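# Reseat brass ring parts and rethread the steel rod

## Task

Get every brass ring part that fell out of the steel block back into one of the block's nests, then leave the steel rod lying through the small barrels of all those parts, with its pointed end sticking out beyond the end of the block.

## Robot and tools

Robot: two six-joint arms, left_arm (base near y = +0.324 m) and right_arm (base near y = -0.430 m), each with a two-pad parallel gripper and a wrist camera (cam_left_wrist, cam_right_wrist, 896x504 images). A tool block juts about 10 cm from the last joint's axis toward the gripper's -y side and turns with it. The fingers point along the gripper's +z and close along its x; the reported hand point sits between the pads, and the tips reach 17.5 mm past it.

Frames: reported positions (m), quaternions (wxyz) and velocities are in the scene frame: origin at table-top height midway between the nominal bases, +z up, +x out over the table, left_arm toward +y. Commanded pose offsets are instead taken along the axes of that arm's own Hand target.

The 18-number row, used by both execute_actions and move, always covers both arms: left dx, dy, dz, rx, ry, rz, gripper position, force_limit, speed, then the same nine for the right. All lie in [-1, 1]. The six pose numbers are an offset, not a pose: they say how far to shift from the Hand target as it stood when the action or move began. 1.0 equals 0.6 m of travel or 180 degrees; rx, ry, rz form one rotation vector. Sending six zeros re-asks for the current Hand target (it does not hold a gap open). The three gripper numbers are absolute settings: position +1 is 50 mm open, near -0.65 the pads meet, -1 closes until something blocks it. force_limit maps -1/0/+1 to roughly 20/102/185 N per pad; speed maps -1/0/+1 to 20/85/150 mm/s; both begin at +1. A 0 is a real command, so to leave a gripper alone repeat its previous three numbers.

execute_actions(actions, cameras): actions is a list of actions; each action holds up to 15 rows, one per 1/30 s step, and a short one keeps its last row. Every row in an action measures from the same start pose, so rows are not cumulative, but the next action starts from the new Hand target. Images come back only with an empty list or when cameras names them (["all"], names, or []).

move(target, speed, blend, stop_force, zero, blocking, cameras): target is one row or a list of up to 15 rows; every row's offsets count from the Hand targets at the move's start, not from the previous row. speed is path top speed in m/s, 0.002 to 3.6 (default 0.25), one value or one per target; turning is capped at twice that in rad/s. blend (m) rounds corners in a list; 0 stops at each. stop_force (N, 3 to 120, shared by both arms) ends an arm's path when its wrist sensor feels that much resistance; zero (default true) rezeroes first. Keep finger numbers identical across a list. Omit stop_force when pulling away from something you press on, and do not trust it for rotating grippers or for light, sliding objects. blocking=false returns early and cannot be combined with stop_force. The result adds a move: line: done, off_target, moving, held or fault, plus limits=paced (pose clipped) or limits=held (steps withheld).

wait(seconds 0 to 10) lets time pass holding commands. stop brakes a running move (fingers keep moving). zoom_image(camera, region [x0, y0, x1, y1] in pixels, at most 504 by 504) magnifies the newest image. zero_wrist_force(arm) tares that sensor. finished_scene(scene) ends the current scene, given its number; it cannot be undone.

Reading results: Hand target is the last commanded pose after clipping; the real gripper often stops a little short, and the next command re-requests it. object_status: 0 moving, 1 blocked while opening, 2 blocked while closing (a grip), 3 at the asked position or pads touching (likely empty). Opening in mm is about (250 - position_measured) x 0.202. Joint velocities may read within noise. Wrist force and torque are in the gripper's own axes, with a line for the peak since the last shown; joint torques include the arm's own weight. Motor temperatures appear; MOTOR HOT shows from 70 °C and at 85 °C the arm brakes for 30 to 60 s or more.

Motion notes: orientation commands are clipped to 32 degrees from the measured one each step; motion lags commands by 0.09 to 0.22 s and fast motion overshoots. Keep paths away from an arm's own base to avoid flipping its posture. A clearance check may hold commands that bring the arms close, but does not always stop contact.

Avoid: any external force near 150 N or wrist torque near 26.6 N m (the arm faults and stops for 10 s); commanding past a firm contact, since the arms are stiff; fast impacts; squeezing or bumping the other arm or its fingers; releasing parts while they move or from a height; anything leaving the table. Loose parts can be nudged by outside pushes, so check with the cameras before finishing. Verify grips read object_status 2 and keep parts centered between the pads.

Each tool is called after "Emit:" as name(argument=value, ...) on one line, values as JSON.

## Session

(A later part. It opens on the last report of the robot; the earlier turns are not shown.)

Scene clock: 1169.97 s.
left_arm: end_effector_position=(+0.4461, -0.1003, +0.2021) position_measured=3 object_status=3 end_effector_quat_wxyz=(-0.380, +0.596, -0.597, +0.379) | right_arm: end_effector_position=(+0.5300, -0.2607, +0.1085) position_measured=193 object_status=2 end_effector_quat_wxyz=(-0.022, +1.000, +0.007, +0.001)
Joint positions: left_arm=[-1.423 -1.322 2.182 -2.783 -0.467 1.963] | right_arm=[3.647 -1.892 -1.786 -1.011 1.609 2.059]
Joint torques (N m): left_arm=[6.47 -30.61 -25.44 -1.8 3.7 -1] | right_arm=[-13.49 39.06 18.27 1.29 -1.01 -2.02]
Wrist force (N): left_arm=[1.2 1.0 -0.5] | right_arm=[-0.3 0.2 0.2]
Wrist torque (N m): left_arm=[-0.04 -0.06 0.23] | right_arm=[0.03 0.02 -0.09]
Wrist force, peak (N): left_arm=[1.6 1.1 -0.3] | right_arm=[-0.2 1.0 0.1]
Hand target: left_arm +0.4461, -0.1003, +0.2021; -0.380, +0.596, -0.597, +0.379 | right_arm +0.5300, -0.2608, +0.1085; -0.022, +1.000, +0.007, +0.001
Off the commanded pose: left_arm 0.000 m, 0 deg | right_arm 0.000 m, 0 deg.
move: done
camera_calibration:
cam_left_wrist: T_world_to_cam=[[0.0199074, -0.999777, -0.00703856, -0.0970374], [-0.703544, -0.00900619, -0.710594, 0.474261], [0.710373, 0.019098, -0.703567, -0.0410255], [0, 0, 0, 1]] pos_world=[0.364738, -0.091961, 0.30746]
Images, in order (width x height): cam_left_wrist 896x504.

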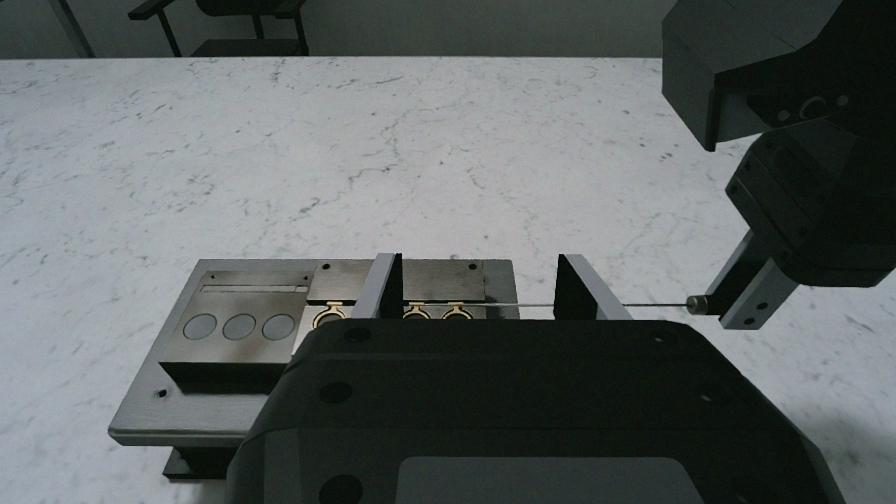

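Emit:
move(target=[0,0,0,0,0,0,1,1,1,0.0,-0.055,0.0024,0,0,0,-1,-0.8,-1], speed=0.015, stop_force=4)

Emit:
move(target=[0,0,0,-0.139,0,0,1,1,1,0,0.0,0.0,0,0,0,-1,-0.8,-1], speed=0.2, cameras=["cam_left_wrist"])

Emit:
zoom_image(camera="cam_left_wrist", region=[300, 190, 400, 230])

Emit:
zoom_image(camera="cam_left_wrist", region=[400, 190, 500, 230])

Scene clock: 1179.33 s.
left_arm: end_effector_position=(+0.4461, -0.1003, +0.2021) position_measured=3 object_status=3 end_effector_quat_wxyz=(-0.380, +0.596, -0.597, +0.379) | right_arm: end_effector_position=(+0.5297, -0.2354, +0.1085) position_measured=193 object_status=2 end_effector_quat_wxyz=(-0.022, +1.000, +0.007, +0.001)
Joint positions: left_arm=[-1.423 -1.322 2.182 -2.783 -0.467 1.963] | right_arm=[3.686 -1.907 -1.765 -1.015 1.608 2.097]
Joint torques (N m): left_arm=[3.73 -37.61 -26.07 -1.73 3.43 -0.67] | right_arm=[5.71 33.59 25.34 1.11 -0.56 1.01]
Wrist force (N): left_arm=[1.5 1.0 -0.5] | right_arm=[0.1 0.1 0.3]
Wrist torque (N m): left_arm=[-0.05 -0.11 0.23] | right_arm=[0.01 -0.04 -0.09]
Wrist force, peak (N): left_arm=[1.7 1.2 -0.4] | right_arm=[-0.3 1.2 0.0]
Hand target: left_arm +0.4461, -0.1003, +0.2021; -0.380, +0.596, -0.597, +0.379 | right_arm +0.5297, -0.2354, +0.1085; -0.022, +1.000, +0.007, +0.001 (not the last commanded pose)
Off the commanded pose: left_arm 0.000 m, 0 deg | right_arm 0.008 m, 0 deg.
move: held (right_arm; a check stopped the path); limits=held
pose unreachable (right arm): on one or more control steps of this call, first in action 0 (counted from 0), this arm could not follow its commanded pose, so it was not sent that pose on those steps. It may still have moved: this result reports where it is.
cause: moving toward the commanded pose would bring a part of the arm too close to another arm (a part of this arm just beyond joint 3 (elbow) and the left arm's gripper, along the way the arms are being sent, or toward where that arm still pushes).

Scene clock: 1179.83 s.
left_arm: end_effector_position=(+0.4461, -0.1003, +0.2022) position_measured=3 object_status=3 end_effector_quat_wxyz=(-0.380, +0.596, -0.597, +0.379) | right_arm: end_effector_position=(+0.5297, -0.2354, +0.1085) position_measured=193 object_status=2 end_effector_quat_wxyz=(-0.022, +1.000, +0.007, +0.001)
Joint positions: left_arm=[-1.423 -1.322 2.181 -2.783 -0.467 1.963] | right_arm=[3.686 -1.907 -1.765 -1.015 1.608 2.097]
Joint torques (N m): left_arm=[5.12 -33.55 -23.74 -2.11 2.76 -0.87] | right_arm=[0.5 37.22 21.38 1.53 -0.17 0.18]
Wrist force (N): left_arm=[1.7 0.8 -0.4] | right_arm=[0.0 0.1 0.2]
Wrist torque (N m): left_arm=[-0.08 -0.13 0.23] | right_arm=[0.01 -0.03 -0.09]
Wrist force, peak (N): left_arm=[1.5 1.2 -0.5] | right_arm=[0.0 0.4 0.4]
Hand target: left_arm +0.4461, -0.1003, +0.2022; -0.380, +0.596, -0.597, +0.379 (not the last commanded pose) | right_arm +0.5297, -0.2354, +0.1085; -0.022, +1.000, +0.007, +0.001
Off the commanded pose: left_arm 0.000 m, 25 deg | right_arm 0.000 m, 0 deg.
move: held (left_arm; a check stopped the path); limits=held
pose unreachable (left arm): on one or more control steps of this call, first in action 0 (counted from 0), this arm could not follow its commanded pose, so it was not sent that pose on those steps. It may still have moved: this result reports where it is.
cause: moving toward the commanded pose would bring a part of the arm too close to another arm (this arm's gripper and a part of the right arm just beyond its joint 3 (elbow), 5 mm apart when this arm was first held).
camera_calibration:
cam_left_wrist: T_world_to_cam=[[0.0199074, -0.999777, -0.00703856, -0.0970367], [-0.703544, -0.00900619, -0.710594, 0.474332], [0.710373, 0.019098, -0.703567, -0.0409552], [0, 0, 0, 1]] pos_world=[0.364738, -0.091961, 0.30756]
Images, in order (width x height): cam_left_wrist 896x504.

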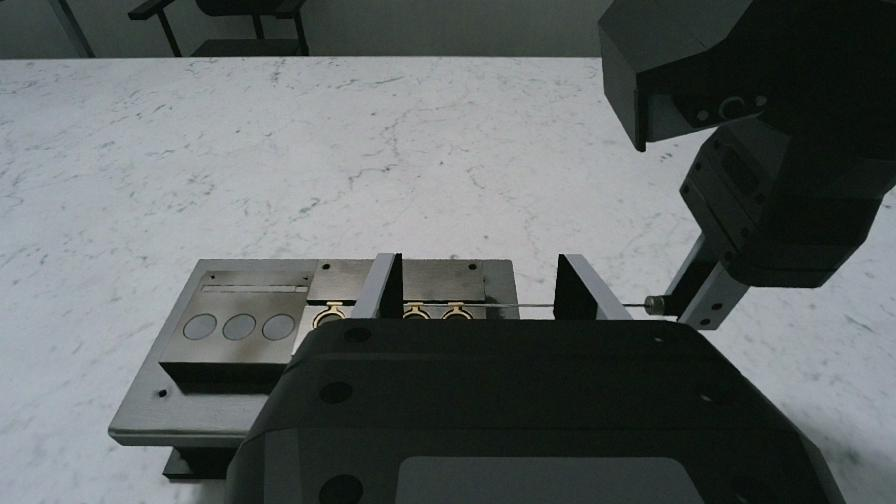

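Scaled by 5.040 from the camera's 896x504 image, which has a finer 1280x720 frame.

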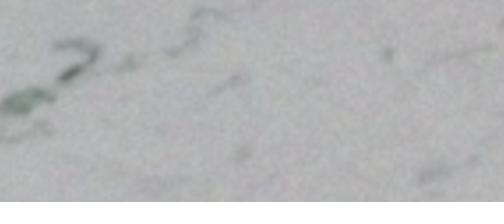

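Scaled by 5.040 from the camera's 896x504 image, which has a finer 1280x720 frame.

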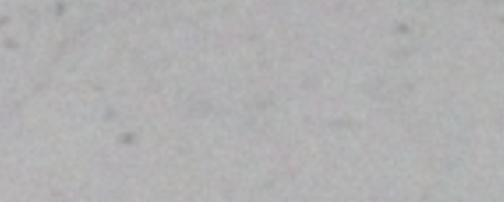

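Emit:
move(target=[-0.11,0,0,0,0,0,1,1,1,0,0.0,0.0,0,0,0,-1,-0.8,-1], speed=0.15, cameras=["cam_left_wrist"])

Emit:
zoom_image(camera="cam_left_wrist", region=[400, 290, 500, 330])

Scene clock: 1187.63 s.
left_arm: end_effector_position=(+0.4461, -0.0343, +0.2023) position_measured=3 object_status=3 end_effector_quat_wxyz=(-0.380, +0.596, -0.597, +0.379) | right_arm: end_effector_position=(+0.5297, -0.2354, +0.1085) position_measured=193 object_status=2 end_effector_quat_wxyz=(-0.022, +1.000, +0.007, +0.001)
Joint positions: left_arm=[-1.394 -1.424 2.338 -2.889 -0.478 2.023] | right_arm=[3.686 -1.907 -1.766 -1.015 1.608 2.097]
Joint torques (N m): left_arm=[-10.17 -25.28 -16.97 -2.19 3.64 -1.26] | right_arm=[-14.41 43.64 13 4.29 1.27 -1.99]
Wrist force (N): left_arm=[1.3 1.2 -0.6] | right_arm=[-0.2 0.3 0.0]
Wrist torque (N m): left_arm=[0.01 -0.06 0.32] | right_arm=[0.03 0.00 -0.09]
Wrist force, peak (N): left_arm=[3.4 1.1 -0.3] | right_arm=[-0.1 0.6 0.4]
Hand target: left_arm +0.4461, -0.0343, +0.2023; -0.380, +0.596, -0.597, +0.379 | right_arm +0.5297, -0.2354, +0.1085; -0.022, +1.000, +0.007, +0.001
Off the commanded pose: left_arm 0.000 m, 0 deg | right_arm 0.000 m, 0 deg.
move: done
camera_calibration:
cam_left_wrist: T_world_to_cam=[[0.0199772, -0.999775, -0.00711193, -0.0310537], [-0.703644, -0.0090059, -0.710495, 0.475003], [0.710272, 0.019198, -0.703666, -0.0420756], [0, 0, 0, 1]] pos_world=[0.364739, -0.0259611, 0.30766]
Images, in order (width x height): cam_left_wrist 896x504.

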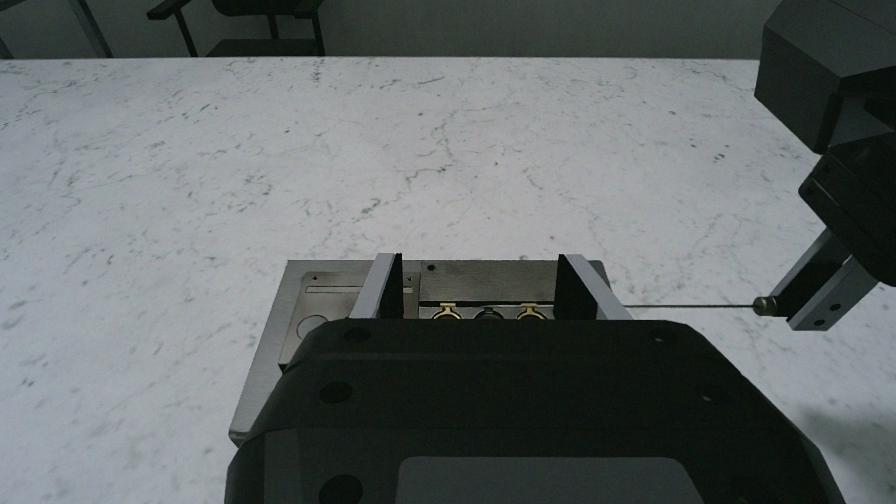

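Scaled by 5.040 from the camera's 896x504 image, which has a finer 1280x720 frame.

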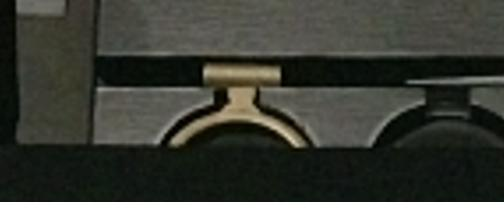

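Emit:
move(target=[0,0,0,-0.139,0,0,1,1,1,0,0.0,0.0,0,0,0,-1,-0.8,-1], speed=0.2, cameras=["cam_left_wrist"])

Emit:
zoom_image(camera="cam_left_wrist", region=[430, 190, 530, 230])

Emit:
zoom_image(camera="cam_left_wrist", region=[500, 190, 600, 230])

Scene clock: 1193.90 s.
left_arm: end_effector_position=(+0.4462, -0.0342, +0.2024) position_measured=3 object_status=3 end_effector_quat_wxyz=(-0.242, +0.664, -0.665, +0.241) | right_arm: end_effector_position=(+0.5297, -0.2354, +0.1085) position_measured=193 object_status=2 end_effector_quat_wxyz=(-0.022, +1.000, +0.007, +0.001)
Joint positions: left_arm=[-1.236 -1.548 2.127 -2.437 -0.925 2.029] | right_arm=[3.686 -1.907 -1.766 -1.015 1.608 2.097]
Joint torques (N m): left_arm=[-5.66 -17.71 -16.68 -2.75 0.67 -1.26] | right_arm=[-14.21 43.41 12.69 4.26 1.3 -2.13]
Wrist force (N): left_arm=[1.0 -0.4 -0.2] | right_arm=[-0.1 0.2 0.4]
Wrist torque (N m): left_arm=[-0.12 -0.23 0.05] | right_arm=[0.02 -0.02 -0.09]
Wrist force, peak (N): left_arm=[1.5 1.8 -0.7] | right_arm=[0.0 0.5 0.3]
Hand target: left_arm +0.4461, -0.0343, +0.2023; -0.242, +0.664, -0.665, +0.241 | right_arm +0.5297, -0.2354, +0.1085; -0.022, +1.000, +0.007, +0.001
Off the commanded pose: left_arm 0.000 m, 0 deg | right_arm 0.000 m, 0 deg.
move: done
camera_calibration:
cam_left_wrist: T_world_to_cam=[[0.0159544, -0.999762, -0.0148945, -0.0276583], [-0.937969, -0.00980496, -0.34658, 0.505985], [0.346351, 0.0195001, -0.937902, 0.167713], [0, 0, 0, 1]] pos_world=[0.416952, -0.025961, 0.332251]
Images, in order (width x height): cam_left_wrist 896x504.

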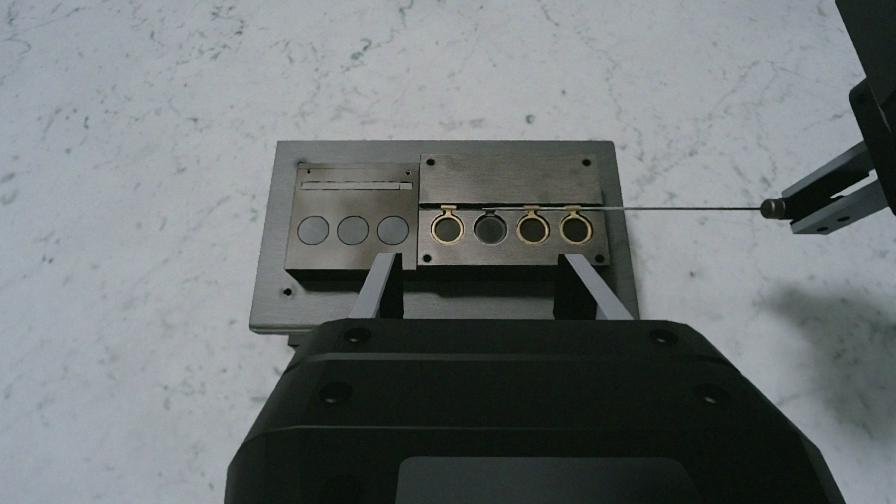

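Scaled by 5.040 from the camera's 896x504 image, which has a finer 1280x720 frame.

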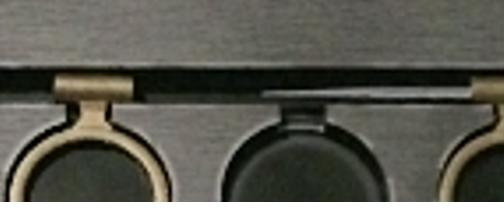

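Scaled by 5.040 from the camera's 896x504 image, which has a finer 1280x720 frame.

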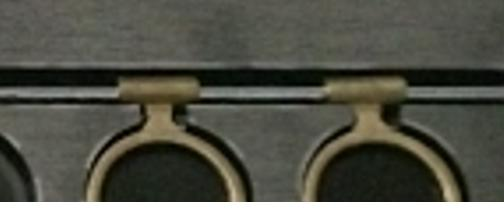

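Emit:
move(target=[0,0,0,0,0,0,1,1,1,0.0008,0.0,0.0,0,0,0,-1,-0.8,-1], speed=0.02, cameras=["cam_left_wrist"])

Emit:
zoom_image(camera="cam_left_wrist", region=[430, 190, 530, 230])

Emit:
zoom_image(camera="cam_left_wrist", region=[520, 190, 620, 230])

Emit:
zoom_image(camera="cam_left_wrist", region=[670, 190, 770, 230])

Scene clock: 1203.23 s.
left_arm: end_effector_position=(+0.4461, -0.0343, +0.2023) position_measured=3 object_status=3 end_effector_quat_wxyz=(-0.242, +0.664, -0.665, +0.241) | right_arm: end_effector_position=(+0.5301, -0.2354, +0.1086) position_measured=193 object_status=2 end_effector_quat_wxyz=(-0.022, +1.000, +0.007, +0.001)
Joint positions: left_arm=[-1.236 -1.548 2.127 -2.436 -0.925 2.029] | right_arm=[3.685 -1.908 -1.764 -1.016 1.608 2.097]
Joint torques (N m): left_arm=[-10.07 -19.04 -14.32 -1.82 -0.07 -1.23] | right_arm=[-14.53 31.11 29.04 0.94 1.32 -1.96]
Wrist force (N): left_arm=[1.0 -0.1 -0.3] | right_arm=[-0.4 0.3 0.3]
Wrist torque (N m): left_arm=[-0.06 -0.23 0.04] | right_arm=[0.03 -0.03 -0.05]
Wrist force, peak (N): left_arm=[1.3 -0.2 0.0] | right_arm=[-0.7 0.2 0.2]
Hand target: left_arm +0.4461, -0.0343, +0.2023; -0.242, +0.664, -0.665, +0.241 | right_arm +0.5301, -0.2354, +0.1085; -0.022, +1.000, +0.007, +0.001
Off the commanded pose: left_arm 0.000 m, 0 deg | right_arm 0.000 m, 0 deg.
move: done
camera_calibration:
cam_left_wrist: T_world_to_cam=[[0.0157975, -0.999762, -0.0150606, -0.0275395], [-0.938048, -0.00960455, -0.346372, 0.505919], [0.346145, 0.0195994, -0.937976, 0.167732], [0, 0, 0, 1]] pos_world=[0.416952, -0.0259613, 0.33215]
Images, in order (width x height): cam_left_wrist 896x504.

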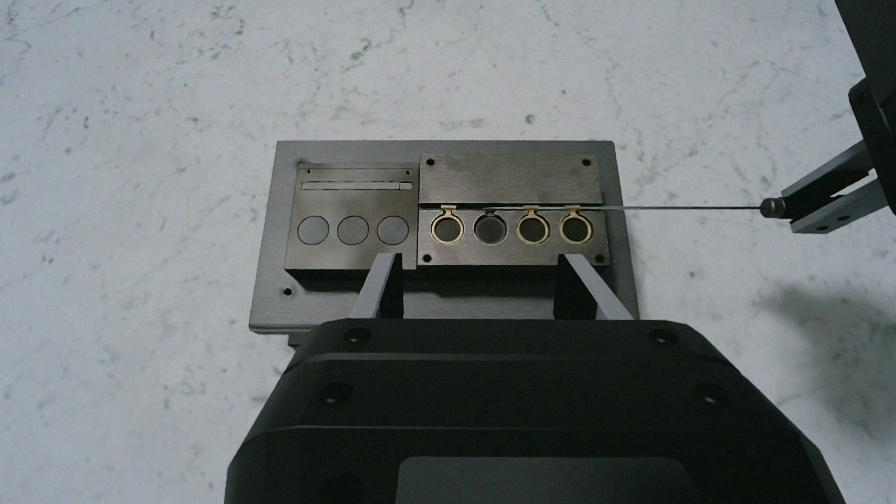

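Scaled by 5.040 from the camera's 896x504 image, which has a finer 1280x720 frame.

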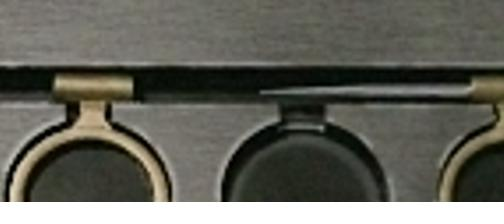

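Scaled by 5.040 from the camera's 896x504 image, which has a finer 1280x720 frame.

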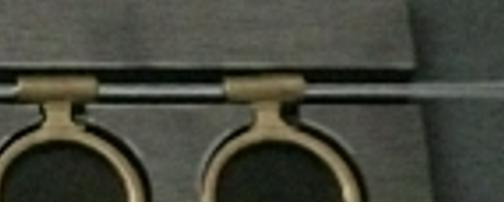

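Scaled by 5.040 from the camera's 896x504 image, which has a finer 1280x720 frame.

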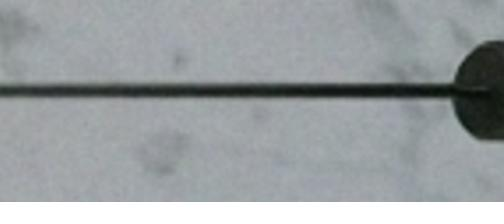

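Emit:
move(target=[0,0,0,0,0,0,1,1,1,0.0003,-0.035,0.0015,0,0,0,-1,-0.8,-1], speed=0.012, stop_force=3, cameras=["cam_left_wrist"])

Emit:
zoom_image(camera="cam_left_wrist", region=[420, 190, 520, 230])

Scene clock: 1210.73 s.
left_arm: end_effector_position=(+0.4461, -0.0343, +0.2023) position_measured=3 object_status=3 end_effector_quat_wxyz=(-0.242, +0.664, -0.665, +0.241) | right_arm: end_effector_position=(+0.5300, -0.2143, +0.1086) position_measured=193 object_status=2 end_effector_quat_wxyz=(-0.022, +1.000, +0.007, +0.001)
Joint positions: left_arm=[-1.236 -1.548 2.127 -2.436 -0.925 2.029] | right_arm=[3.716 -1.923 -1.744 -1.021 1.608 2.128]
Joint torques (N m): left_arm=[-9.69 -18.11 -12.12 -3.82 1.42 -1.16] | right_arm=[-13.87 44.03 14.36 2.26 -0.86 -2.27]
Wrist force (N): left_arm=[1.0 -0.2 -0.3] | right_arm=[-0.9 1.1 -0.1]
Wrist torque (N m): left_arm=[-0.08 -0.23 0.05] | right_arm=[0.07 -0.04 -0.21]
Wrist force, peak (N): left_arm=[1.3 -0.3 -0.2] | right_arm=[-1.0 1.3 0.0]
Hand target: left_arm +0.4461, -0.0343, +0.2023; -0.242, +0.664, -0.665, +0.241 | right_arm +0.5300, -0.2144, +0.1086; -0.022, +1.000, +0.007, +0.001
Off the commanded pose: left_arm 0.000 m, 0 deg | right_arm 0.000 m, 0 deg.
move: done
camera_calibration:
cam_left_wrist: T_world_to_cam=[[0.0157975, -0.999762, -0.0150606, -0.0275395], [-0.938048, -0.00960455, -0.346372, 0.505919], [0.346145, 0.0195994, -0.937976, 0.167732], [0, 0, 0, 1]] pos_world=[0.416952, -0.0259613, 0.33215]
Images, in order (width x height): cam_left_wrist 896x504.

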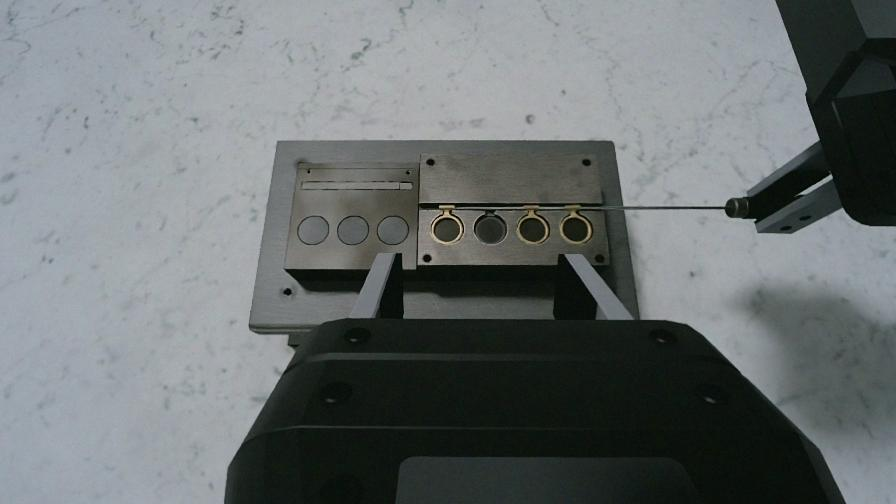

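Scaled by 5.040 from the camera's 896x504 image, which has a finer 1280x720 frame.

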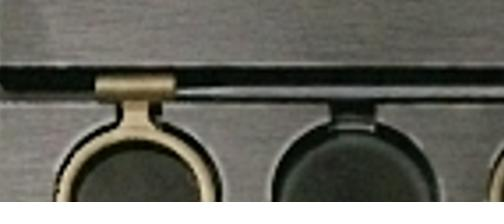

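Emit:
move(target=[0,0,0,0,0,0,1,1,1,-0.0003,-0.025,0.0010,0,0,0,-1,-0.8,-1], speed=0.012, stop_force=4, cameras=["cam_left_wrist"])

Emit:
zoom_image(camera="cam_left_wrist", region=[390, 190, 490, 230])

Scene clock: 1215.77 s.
left_arm: end_effector_position=(+0.4461, -0.0343, +0.2023) position_measured=3 object_status=3 end_effector_quat_wxyz=(-0.242, +0.664, -0.665, +0.241) | right_arm: end_effector_position=(+0.5299, -0.2093, +0.1086) position_measured=193 object_status=2 end_effector_quat_wxyz=(-0.022, +1.000, +0.007, +0.001)
Joint positions: left_arm=[-1.236 -1.548 2.127 -2.436 -0.925 2.029] | right_arm=[3.724 -1.926 -1.739 -1.022 1.607 2.135]
Joint torques (N m): left_arm=[-8.89 -18.25 -12.69 -3.69 2.44 -1.21] | right_arm=[-14.48 44.37 12.01 5.6 1.29 -2.17]
Wrist force (N): left_arm=[1.2 -0.3 0.0] | right_arm=[-0.4 0.2 -0.1]
Wrist torque (N m): left_arm=[-0.09 -0.25 0.05] | right_arm=[0.07 -0.01 0.01]
Wrist force, peak (N): left_arm=[1.3 -0.4 -0.4] | right_arm=[-1.1 5.3 -0.6]
Hand target: left_arm +0.4461, -0.0343, +0.2023; -0.242, +0.664, -0.665, +0.241 | right_arm +0.5299, -0.2093, +0.1086; -0.022, +1.000, +0.007, +0.001 (not the last commanded pose)
Off the commanded pose: left_arm 0.000 m, 0 deg | right_arm 0.010 m, 0 deg.
move: contact (right_arm)
camera_calibration:
cam_left_wrist: T_world_to_cam=[[0.0157975, -0.999762, -0.0150606, -0.0275395], [-0.938048, -0.00960455, -0.346372, 0.505919], [0.346145, 0.0195994, -0.937976, 0.167732], [0, 0, 0, 1]] pos_world=[0.416952, -0.0259613, 0.33215]
Images, in order (width x height): cam_left_wrist 896x504.

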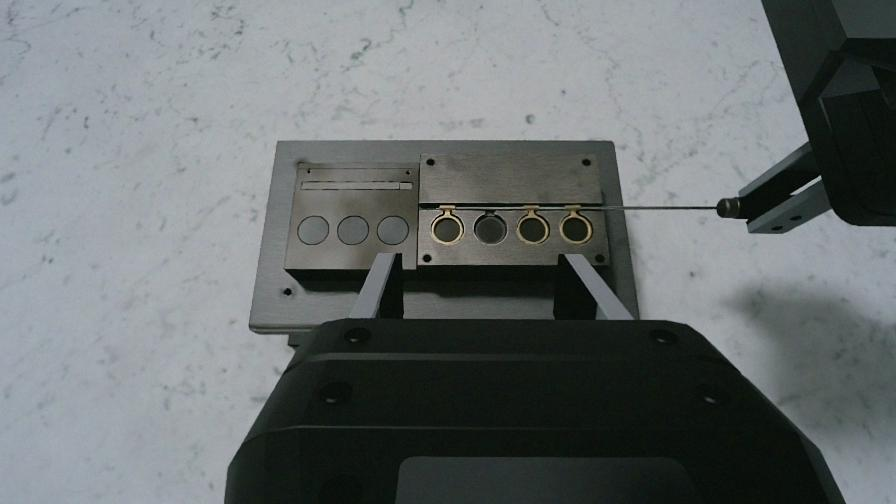

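Scaled by 5.040 from the camera's 896x504 image, which has a finer 1280x720 frame.

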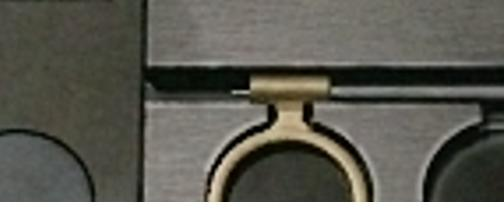

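Emit:
zoom_image(camera="cam_left_wrist", region=[415, 195, 475, 225])

Emit:
move(target=[0,0,0,0.139,0,0,1,1,1,0,0,0,0,0,0,-1,-0.8,-1], speed=0.2, cameras=["cam_left_wrist"])

Emit:
zoom_image(camera="cam_left_wrist", region=[415, 290, 475, 320])

Emit:
zoom_image(camera="cam_left_wrist", region=[475, 290, 555, 330])

Scaled by 8.400 from the camera's 896x504 image, which has a finer 1280x720 frame.

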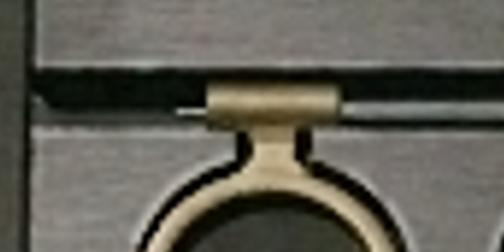

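Scene clock: 1235.70 s.
left_arm: end_effector_position=(+0.4460, -0.0343, +0.2022) position_measured=3 object_status=3 end_effector_quat_wxyz=(-0.380, +0.596, -0.597, +0.379) | right_arm: end_effector_position=(+0.5299, -0.2093, +0.1086) position_measured=193 object_status=2 end_effector_quat_wxyz=(-0.022, +1.000, +0.007, +0.001)
Joint positions: left_arm=[-1.394 -1.424 2.338 -2.889 -0.478 2.023] | right_arm=[3.724 -1.926 -1.739 -1.022 1.607 2.135]
Joint torques (N m): left_arm=[7.52 -25.83 -24.87 -3.45 3.17 -1.12] | right_arm=[-14.19 44.56 12.11 5.61 1.65 -1.99]
Wrist force (N): left_arm=[1.6 1.0 -0.8] | right_arm=[-0.2 0.4 -0.1]
Wrist torque (N m): left_arm=[-0.02 -0.11 0.22] | right_arm=[0.09 -0.04 0.02]
Wrist force, peak (N): left_arm=[1.5 1.8 -0.7] | right_arm=[-0.5 0.3 -0.3]
Hand target: left_arm +0.4461, -0.0343, +0.2023; -0.380, +0.596, -0.597, +0.379 | right_arm +0.5299, -0.2093, +0.1086; -0.022, +1.000, +0.007, +0.001
Off the commanded pose: left_arm 0.000 m, 0 deg | right_arm 0.000 m, 0 deg.
move: done
camera_calibration:
cam_left_wrist: T_world_to_cam=[[0.0196937, -0.99978, -0.00725668, -0.0309066], [-0.703748, -0.00870621, -0.710396, 0.474947], [0.710177, 0.0190972, -0.703764, -0.0420837], [0, 0, 0, 1]] pos_world=[0.364739, -0.0259612, 0.30756]
Images, in order (width x height): cam_left_wrist 896x504.

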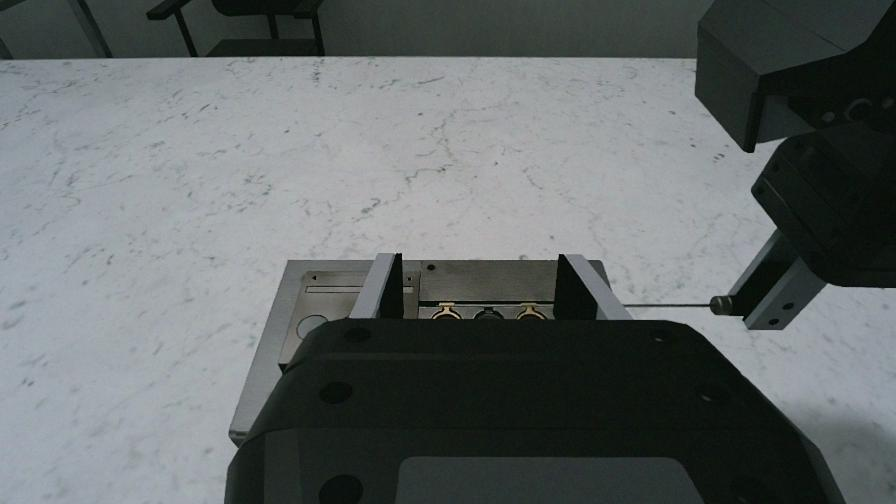

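Scaled by 8.400 from the camera's 896x504 image, which has a finer 1280x720 frame.

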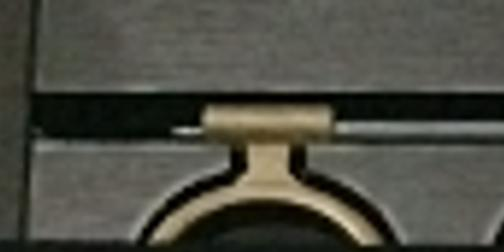

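Scaled by 6.300 from the camera's 896x504 image, which has a finer 1280x720 frame.

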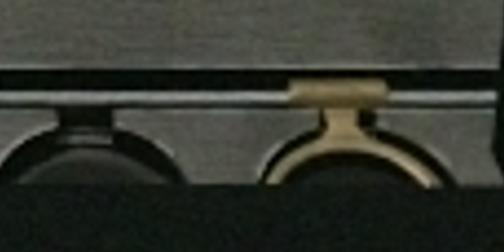

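Emit:
move(target=[0,0,0,0,0,0,1,1,1,0.0004,0.001,-0.0003,0,0,0,-1,-0.8,-1], speed=0.02)

Emit:
move(target=[0,0,0,0,0,0,1,1,1,0.000,-0.017,0.0007,0,0,0,-1,-0.8,-1], speed=0.01, stop_force=5, cameras=["cam_left_wrist"])

Emit:
zoom_image(camera="cam_left_wrist", region=[405, 290, 465, 320])

Scene clock: 1250.63 s.
left_arm: end_effector_position=(+0.4461, -0.0343, +0.2023) position_measured=3 object_status=3 end_effector_quat_wxyz=(-0.380, +0.596, -0.597, +0.379) | right_arm: end_effector_position=(+0.5301, -0.2099, +0.1087) position_measured=193 object_status=2 end_effector_quat_wxyz=(-0.022, +1.000, +0.007, +0.001)
Joint positions: left_arm=[-1.394 -1.424 2.338 -2.889 -0.478 2.023] | right_arm=[3.723 -1.926 -1.739 -1.022 1.607 2.134]
Joint torques (N m): left_arm=[7.15 -23.13 -23.78 -1.91 3.68 -1.22] | right_arm=[-13.41 44 30.25 1.01 1.62 -1.82]
Wrist force (N): left_arm=[1.4 0.9 -0.4] | right_arm=[-0.8 0.5 0.0]
Wrist torque (N m): left_arm=[-0.05 -0.08 0.23] | right_arm=[0.06 -0.02 0.00]
Wrist force, peak (N): left_arm=[1.7 1.4 -0.6] | right_arm=[-0.8 0.5 0.0]
Hand target: left_arm +0.4461, -0.0343, +0.2023; -0.380, +0.596, -0.597, +0.379 | right_arm +0.5301, -0.2099, +0.1088; -0.022, +1.000, +0.007, +0.001
Off the commanded pose: left_arm 0.000 m, 0 deg | right_arm 0.000 m, 0 deg.
move: done

Scene clock: 1252.27 s.
left_arm: end_effector_position=(+0.4461, -0.0343, +0.2023) position_measured=3 object_status=3 end_effector_quat_wxyz=(-0.380, +0.596, -0.597, +0.379) | right_arm: end_effector_position=(+0.5300, -0.1996, +0.1088) position_measured=193 object_status=2 end_effector_quat_wxyz=(-0.022, +1.000, +0.007, +0.001)
Joint positions: left_arm=[-1.394 -1.424 2.338 -2.889 -0.478 2.023] | right_arm=[3.737 -1.933 -1.728 -1.025 1.607 2.149]
Joint torques (N m): left_arm=[5.56 -29.23 -24.69 -1.88 3.53 -1] | right_arm=[-12.55 43.58 15.17 1.89 -0.95 -1.94]
Wrist force (N): left_arm=[1.2 0.9 -0.3] | right_arm=[-0.7 0.7 -0.3]
Wrist torque (N m): left_arm=[-0.03 -0.04 0.23] | right_arm=[0.06 0.00 -0.13]
Wrist force, peak (N): left_arm=[1.8 1.3 -0.5] | right_arm=[-0.9 2.0 0.1]
Hand target: left_arm +0.4461, -0.0343, +0.2023; -0.380, +0.596, -0.597, +0.379 | right_arm +0.5300, -0.1997, +0.1088; -0.022, +1.000, +0.007, +0.001
Off the commanded pose: left_arm 0.000 m, 0 deg | right_arm 0.000 m, 0 deg.
move: done
camera_calibration:
cam_left_wrist: T_world_to_cam=[[0.0199074, -0.999777, -0.00703856, -0.0310507], [-0.703544, -0.00900619, -0.710594, 0.474997], [0.710373, 0.019098, -0.703567, -0.0421453], [0, 0, 0, 1]] pos_world=[0.364738, -0.025961, 0.30766]
Images, in order (width x height): cam_left_wrist 896x504.

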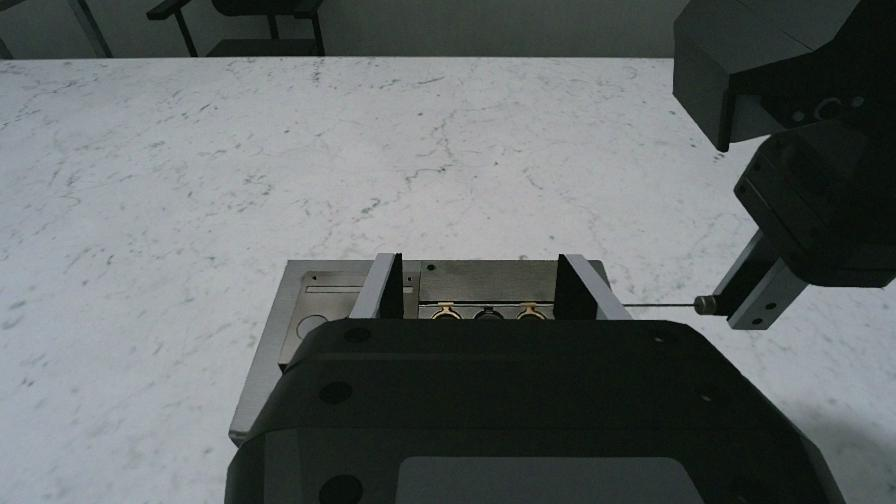

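Scaled by 8.400 from the camera's 896x504 image, which has a finer 1280x720 frame.

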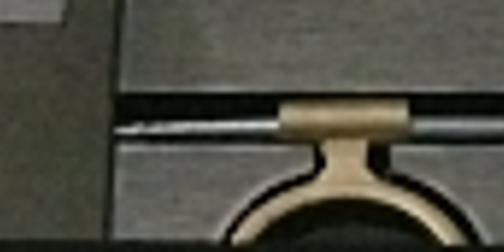

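Emit:
move(target=[0,0,0,0,0,0,1,1,1,0.000,-0.033,0.00143,0,0,0,-1,-0.8,-1], speed=0.012, stop_force=5, cameras=["cam_left_wrist"])

Emit:
zoom_image(camera="cam_left_wrist", region=[395, 285, 475, 325])

Scene clock: 1259.80 s.
left_arm: end_effector_position=(+0.4461, -0.0343, +0.2023) position_measured=3 object_status=3 end_effector_quat_wxyz=(-0.380, +0.596, -0.597, +0.379) | right_arm: end_effector_position=(+0.5297, -0.1797, +0.1088) position_measured=193 object_status=2 end_effector_quat_wxyz=(-0.022, +1.000, +0.007, +0.001)
Joint positions: left_arm=[-1.394 -1.424 2.338 -2.889 -0.478 2.023] | right_arm=[3.765 -1.949 -1.706 -1.031 1.606 2.176]
Joint torques (N m): left_arm=[1.12 -31.79 -22.79 -1.97 3.39 -0.2] | right_arm=[-14.22 44.47 13.34 2.75 -0.73 -1.99]
Wrist force (N): left_arm=[1.4 0.9 -0.5] | right_arm=[-1.5 2.6 -1.2]
Wrist torque (N m): left_arm=[-0.04 -0.07 0.23] | right_arm=[0.16 -0.04 -0.18]
Wrist force, peak (N): left_arm=[1.5 1.5 -0.5] | right_arm=[-1.7 2.9 -1.1]
Hand target: left_arm +0.4461, -0.0343, +0.2023; -0.380, +0.596, -0.597, +0.379 | right_arm +0.5297, -0.1798, +0.1088; -0.022, +1.000, +0.007, +0.001
Off the commanded pose: left_arm 0.000 m, 0 deg | right_arm 0.000 m, 0 deg.
move: done
camera_calibration:
cam_left_wrist: T_world_to_cam=[[0.0199074, -0.999777, -0.00703856, -0.0310507], [-0.703544, -0.00900619, -0.710594, 0.474997], [0.710373, 0.019098, -0.703567, -0.0421453], [0, 0, 0, 1]] pos_world=[0.364738, -0.025961, 0.30766]
Images, in order (width x height): cam_left_wrist 896x504.

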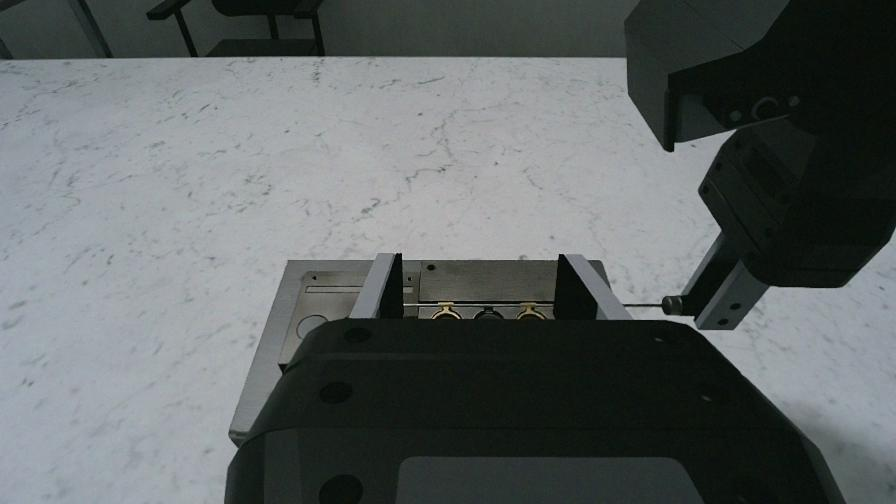

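Scaled by 6.300 from the camera's 896x504 image, which has a finer 1280x720 frame.

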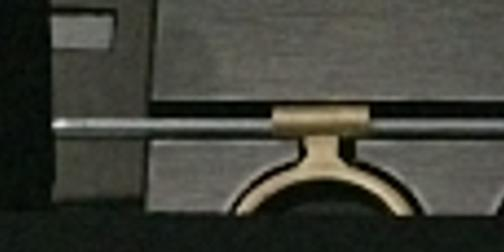

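Emit:
move(target=[-0.08,0,0,0,0,0,1,1,1,-0.0004,0,-0.0003,0,0,0,-1,-0.8,-1], speed=0.12)

Emit:
move(target=[0,0,0,0,0,0,1,1,1,0.000,-0.05,0.00216,0,0,0,-1,-0.8,-1], speed=0.012, stop_force=6, cameras=["cam_left_wrist", "cam_right_wrist"])

Scene clock: 1266.00 s.
left_arm: end_effector_position=(+0.4461, +0.0138, +0.2024) position_measured=3 object_status=3 end_effector_quat_wxyz=(-0.380, +0.596, -0.597, +0.379) | right_arm: end_effector_position=(+0.5295, -0.1799, +0.1090) position_measured=193 object_status=2 end_effector_quat_wxyz=(-0.022, +1.000, +0.007, +0.001)
Joint positions: left_arm=[-1.367 -1.498 2.444 -2.97 -0.49 2.077] | right_arm=[3.765 -1.948 -1.707 -1.031 1.606 2.176]
Joint torques (N m): left_arm=[-9.1 -18.75 -19.85 -1.85 3.7 -1.02] | right_arm=[12.42 44.25 13.38 0.76 0.44 2.19]
Wrist force (N): left_arm=[1.6 1.0 0.1] | right_arm=[-0.2 0.3 -0.2]
Wrist torque (N m): left_arm=[-0.06 -0.10 0.31] | right_arm=[0.03 0.01 -0.09]
Wrist force, peak (N): left_arm=[3.0 1.2 -0.6] | right_arm=[-1.5 2.8 -1.2]
Hand target: left_arm +0.4461, +0.0137, +0.2024; -0.380, +0.596, -0.597, +0.379 | right_arm +0.5295, -0.1799, +0.1090; -0.022, +1.000, +0.007, +0.001
Off the commanded pose: left_arm 0.000 m, 0 deg | right_arm 0.000 m, 0 deg.
move: done

Scene clock: 1269.13 s.
left_arm: end_effector_position=(+0.4461, +0.0137, +0.2024) position_measured=3 object_status=3 end_effector_quat_wxyz=(-0.380, +0.596, -0.597, +0.379) | right_arm: end_effector_position=(+0.5290, -0.1497, +0.1090) position_measured=193 object_status=2 end_effector_quat_wxyz=(-0.022, +1.000, +0.007, +0.001)
Joint positions: left_arm=[-1.367 -1.498 2.444 -2.97 -0.49 2.077] | right_arm=[3.806 -1.973 -1.669 -1.041 1.605 2.217]
Joint torques (N m): left_arm=[-9.62 -25.43 -14.12 -3.57 3.59 0.48] | right_arm=[-13.07 44.94 11.73 2.82 -0.65 -1.98]
Wrist force (N): left_arm=[1.5 1.0 -0.3] | right_arm=[-1.5 3.0 -2.7]
Wrist torque (N m): left_arm=[-0.06 -0.08 0.31] | right_arm=[0.23 0.00 -0.13]
Wrist force, peak (N): left_arm=[2.0 0.6 -0.1] | right_arm=[-1.3 3.1 -2.8]
Hand target: left_arm +0.4461, +0.0137, +0.2024; -0.380, +0.596, -0.597, +0.379 | right_arm +0.5290, -0.1498, +0.1090; -0.022, +1.000, +0.007, +0.001
Off the commanded pose: left_arm 0.000 m, 0 deg | right_arm 0.000 m, 0 deg.
move: done
camera_calibration:
cam_left_wrist: T_world_to_cam=[[0.0199074, -0.999777, -0.00703856, 0.0169393], [-0.703544, -0.00900619, -0.710594, 0.4755], [0.710373, 0.019098, -0.703567, -0.0429916], [0, 0, 0, 1]] pos_world=[0.364738, 0.022039, 0.30776]
cam_right_wrist: T_world_to_cam=[[0.999966, -0.00226706, 0.00787906, -0.521653], [-0.00440777, -0.958967, 0.283484, -0.149073], [0.00691308, -0.283509, -0.958945, 0.185093], [0, 0, 0, 1]] pos_world=[0.519699, -0.091663, 0.223864]

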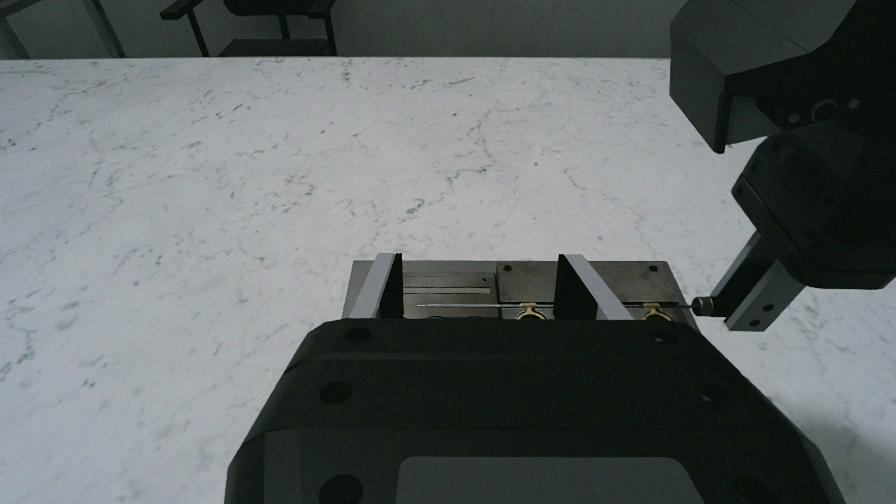

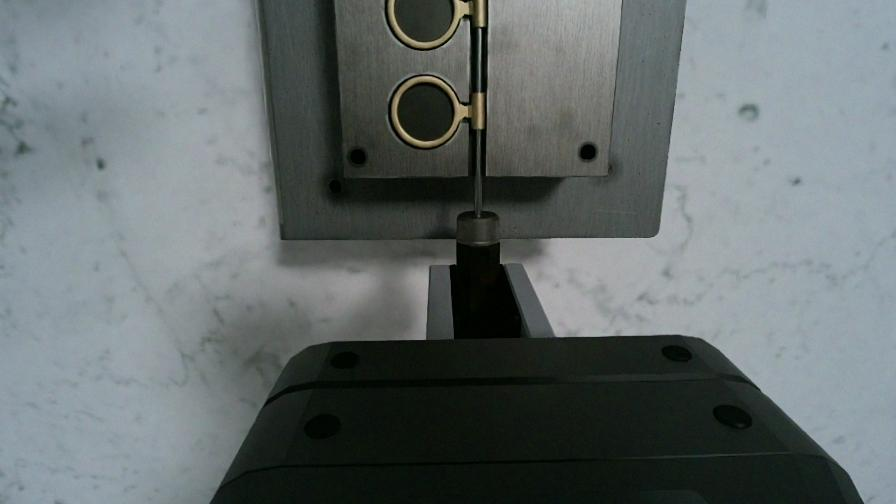

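Emit:
move(target=[0,0,0,0,0,0,1,1,1,-0.0003,0,-0.0006,0,0,0,-1,-0.8,-1], speed=0.02)

Emit:
move(target=[0,0,0,0,0,0,1,1,1,-0.0001,-0.0115,0.0004,0,0,0,-1,-0.8,-1], speed=0.008, stop_force=6, cameras=["cam_left_wrist", "cam_right_wrist"])

Scene clock: 1273.27 s.
left_arm: end_effector_position=(+0.4461, +0.0137, +0.2024) position_measured=3 object_status=3 end_effector_quat_wxyz=(-0.380, +0.596, -0.597, +0.379) | right_arm: end_effector_position=(+0.5289, -0.1499, +0.1094) position_measured=193 object_status=2 end_effector_quat_wxyz=(-0.022, +1.000, +0.007, +0.001)
Joint positions: left_arm=[-1.367 -1.498 2.444 -2.97 -0.49 2.077] | right_arm=[3.805 -1.973 -1.67 -1.042 1.605 2.217]
Joint torques (N m): left_arm=[-10.24 -26.12 -14.4 -3.69 3.8 0.6] | right_arm=[12.76 46.19 12.62 0.88 0.55 2.17]
Wrist force (N): left_arm=[1.5 1.0 -0.2] | right_arm=[0.1 -0.2 0.0]
Wrist torque (N m): left_arm=[-0.05 -0.08 0.31] | right_arm=[-0.03 0.01 -0.04]
Wrist force, peak (N): left_arm=[1.9 0.9 0.0] | right_arm=[-1.4 3.0 -2.7]
Hand target: left_arm +0.4461, +0.0137, +0.2024; -0.380, +0.596, -0.597, +0.379 | right_arm +0.5289, -0.1498, +0.1094; -0.022, +1.000, +0.007, +0.001
Off the commanded pose: left_arm 0.000 m, 0 deg | right_arm 0.000 m, 0 deg.
move: done

Scene clock: 1274.73 s.
left_arm: end_effector_position=(+0.4461, +0.0137, +0.2024) position_measured=3 object_status=3 end_effector_quat_wxyz=(-0.380, +0.596, -0.597, +0.379) | right_arm: end_effector_position=(+0.5287, -0.1429, +0.1095) position_measured=193 object_status=2 end_effector_quat_wxyz=(-0.022, +1.000, +0.007, +0.001)
Joint positions: left_arm=[-1.367 -1.498 2.444 -2.97 -0.49 2.077] | right_arm=[3.815 -1.979 -1.66 -1.044 1.605 2.226]
Joint torques (N m): left_arm=[-9.64 -25.68 -14.01 -3.66 3.52 0.5] | right_arm=[-5.17 45.03 14.64 1.87 -0.86 -1.98]
Wrist force (N): left_arm=[1.7 0.8 0.0] | right_arm=[0.3 0.6 -0.1]
Wrist torque (N m): left_arm=[-0.07 -0.12 0.31] | right_arm=[0.02 0.01 -0.02]
Wrist force, peak (N): left_arm=[1.8 1.0 -0.1] | right_arm=[0.3 0.9 -0.3]
Hand target: left_arm +0.4461, +0.0137, +0.2024; -0.380, +0.596, -0.597, +0.379 | right_arm +0.5287, -0.1429, +0.1095; -0.022, +1.000, +0.007, +0.001
Off the commanded pose: left_arm 0.000 m, 0 deg | right_arm 0.000 m, 0 deg.
move: done
camera_calibration:
cam_left_wrist: T_world_to_cam=[[0.0199074, -0.999777, -0.00703856, 0.0169393], [-0.703544, -0.00900619, -0.710594, 0.4755], [0.710373, 0.019098, -0.703567, -0.0429916], [0, 0, 0, 1]] pos_world=[0.364738, 0.022039, 0.30776]
cam_right_wrist: T_world_to_cam=[[0.999965, -0.00245883, 0.00793569, -0.52137], [-0.0046077, -0.958967, 0.28348, -0.142562], [0.00691304, -0.283507, -0.958945, 0.187407], [0, 0, 0, 1]] pos_world=[0.5194, -0.0848633, 0.224264]

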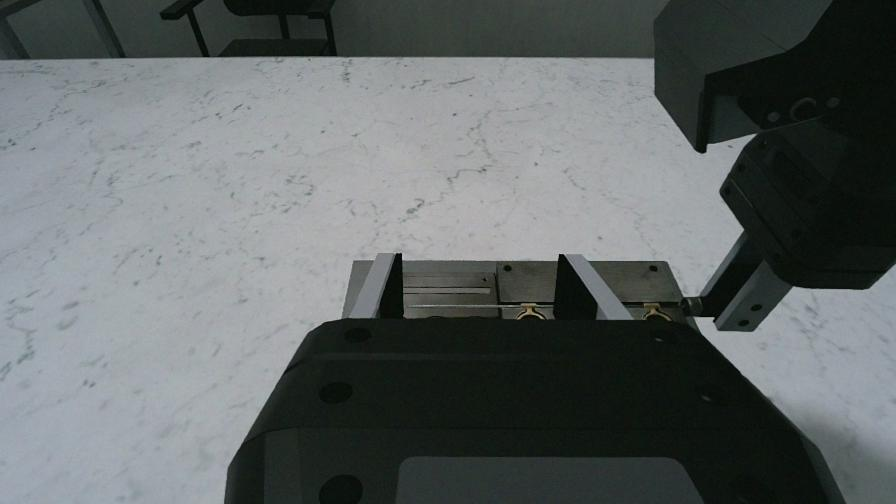

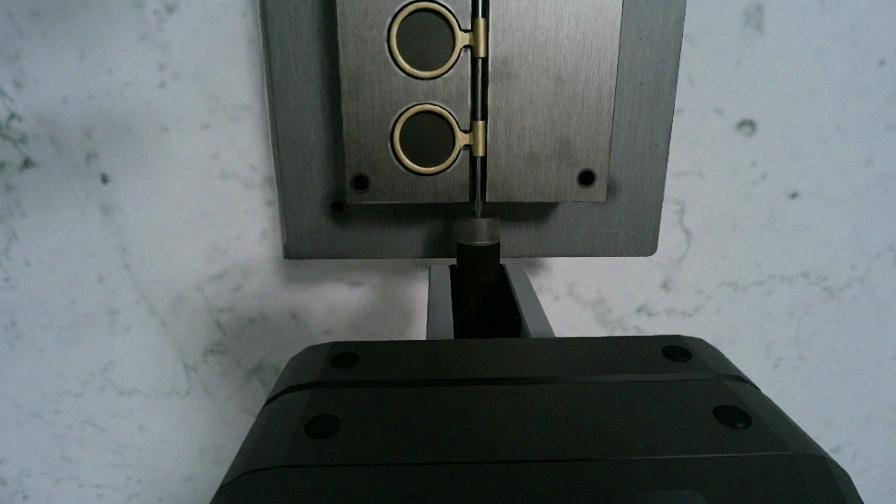

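Emit:
move(target=[0,0,0,0,0,0,1,1,1,0,-0.0022,0.0001,0,0,0,-1,-0.8,-1], speed=0.008, stop_force=6, cameras=["cam_right_wrist"])

Emit:
zoom_image(camera="cam_right_wrist", region=[400, 140, 560, 260])

Scene clock: 1281.20 s.
left_arm: end_effector_position=(+0.4461, +0.0137, +0.2024) position_measured=3 object_status=3 end_effector_quat_wxyz=(-0.380, +0.596, -0.597, +0.379) | right_arm: end_effector_position=(+0.5287, -0.1416, +0.1095) position_measured=193 object_status=2 end_effector_quat_wxyz=(-0.022, +1.000, +0.007, +0.001)
Joint positions: left_arm=[-1.367 -1.498 2.444 -2.97 -0.49 2.077] | right_arm=[3.816 -1.98 -1.659 -1.045 1.605 2.228]
Joint torques (N m): left_arm=[-9.25 -25.59 -13.58 -3.75 3.53 0.54] | right_arm=[10.77 36.2 26.05 1.09 -0.89 0.87]
Wrist force (N): left_arm=[1.8 0.7 0.0] | right_arm=[0.3 0.7 -0.1]
Wrist torque (N m): left_arm=[-0.10 -0.14 0.31] | right_arm=[0.03 0.02 -0.01]
Wrist force, peak (N): left_arm=[1.9 1.1 0.0] | right_arm=[0.4 0.9 -0.1]
Hand target: left_arm +0.4461, +0.0137, +0.2024; -0.380, +0.596, -0.597, +0.379 | right_arm +0.5287, -0.1416, +0.1095; -0.022, +1.000, +0.007, +0.001
Off the commanded pose: left_arm 0.000 m, 0 deg | right_arm 0.000 m, 0 deg.
move: done
camera_calibration:
cam_right_wrist: T_world_to_cam=[[0.999965, -0.00245883, 0.00793569, -0.521367], [-0.0046077, -0.958967, 0.28348, -0.141316], [0.00691304, -0.283507, -0.958945, 0.187776], [0, 0, 0, 1]] pos_world=[0.5194, -0.0835633, 0.224264]
Images, in order (width x height): cam_right_wrist 896x504.

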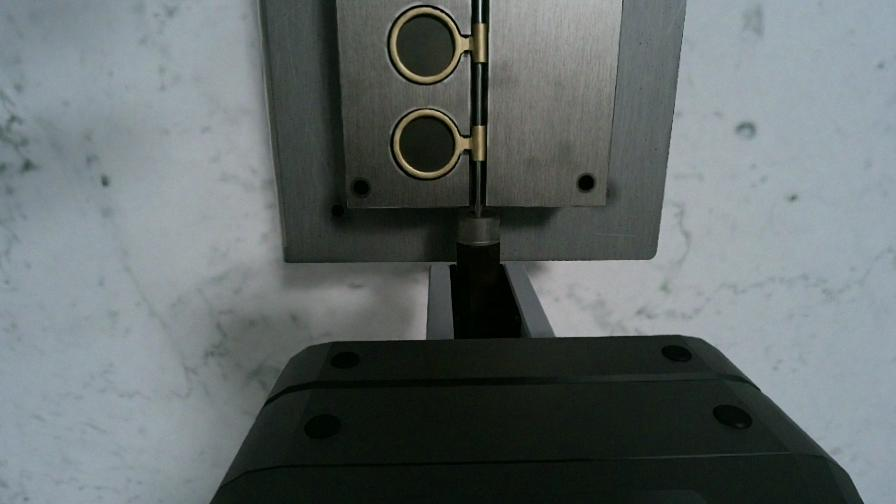

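Scaled by 3.150 from the camera's 896x504 image, which has a finer 1280x720 frame.

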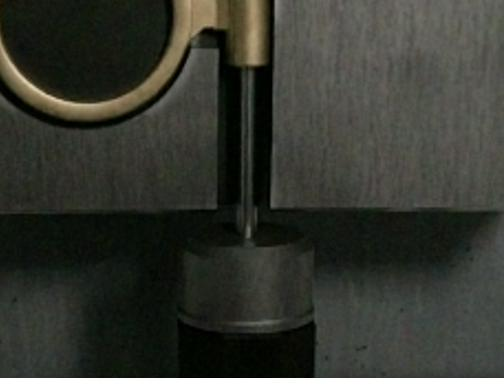

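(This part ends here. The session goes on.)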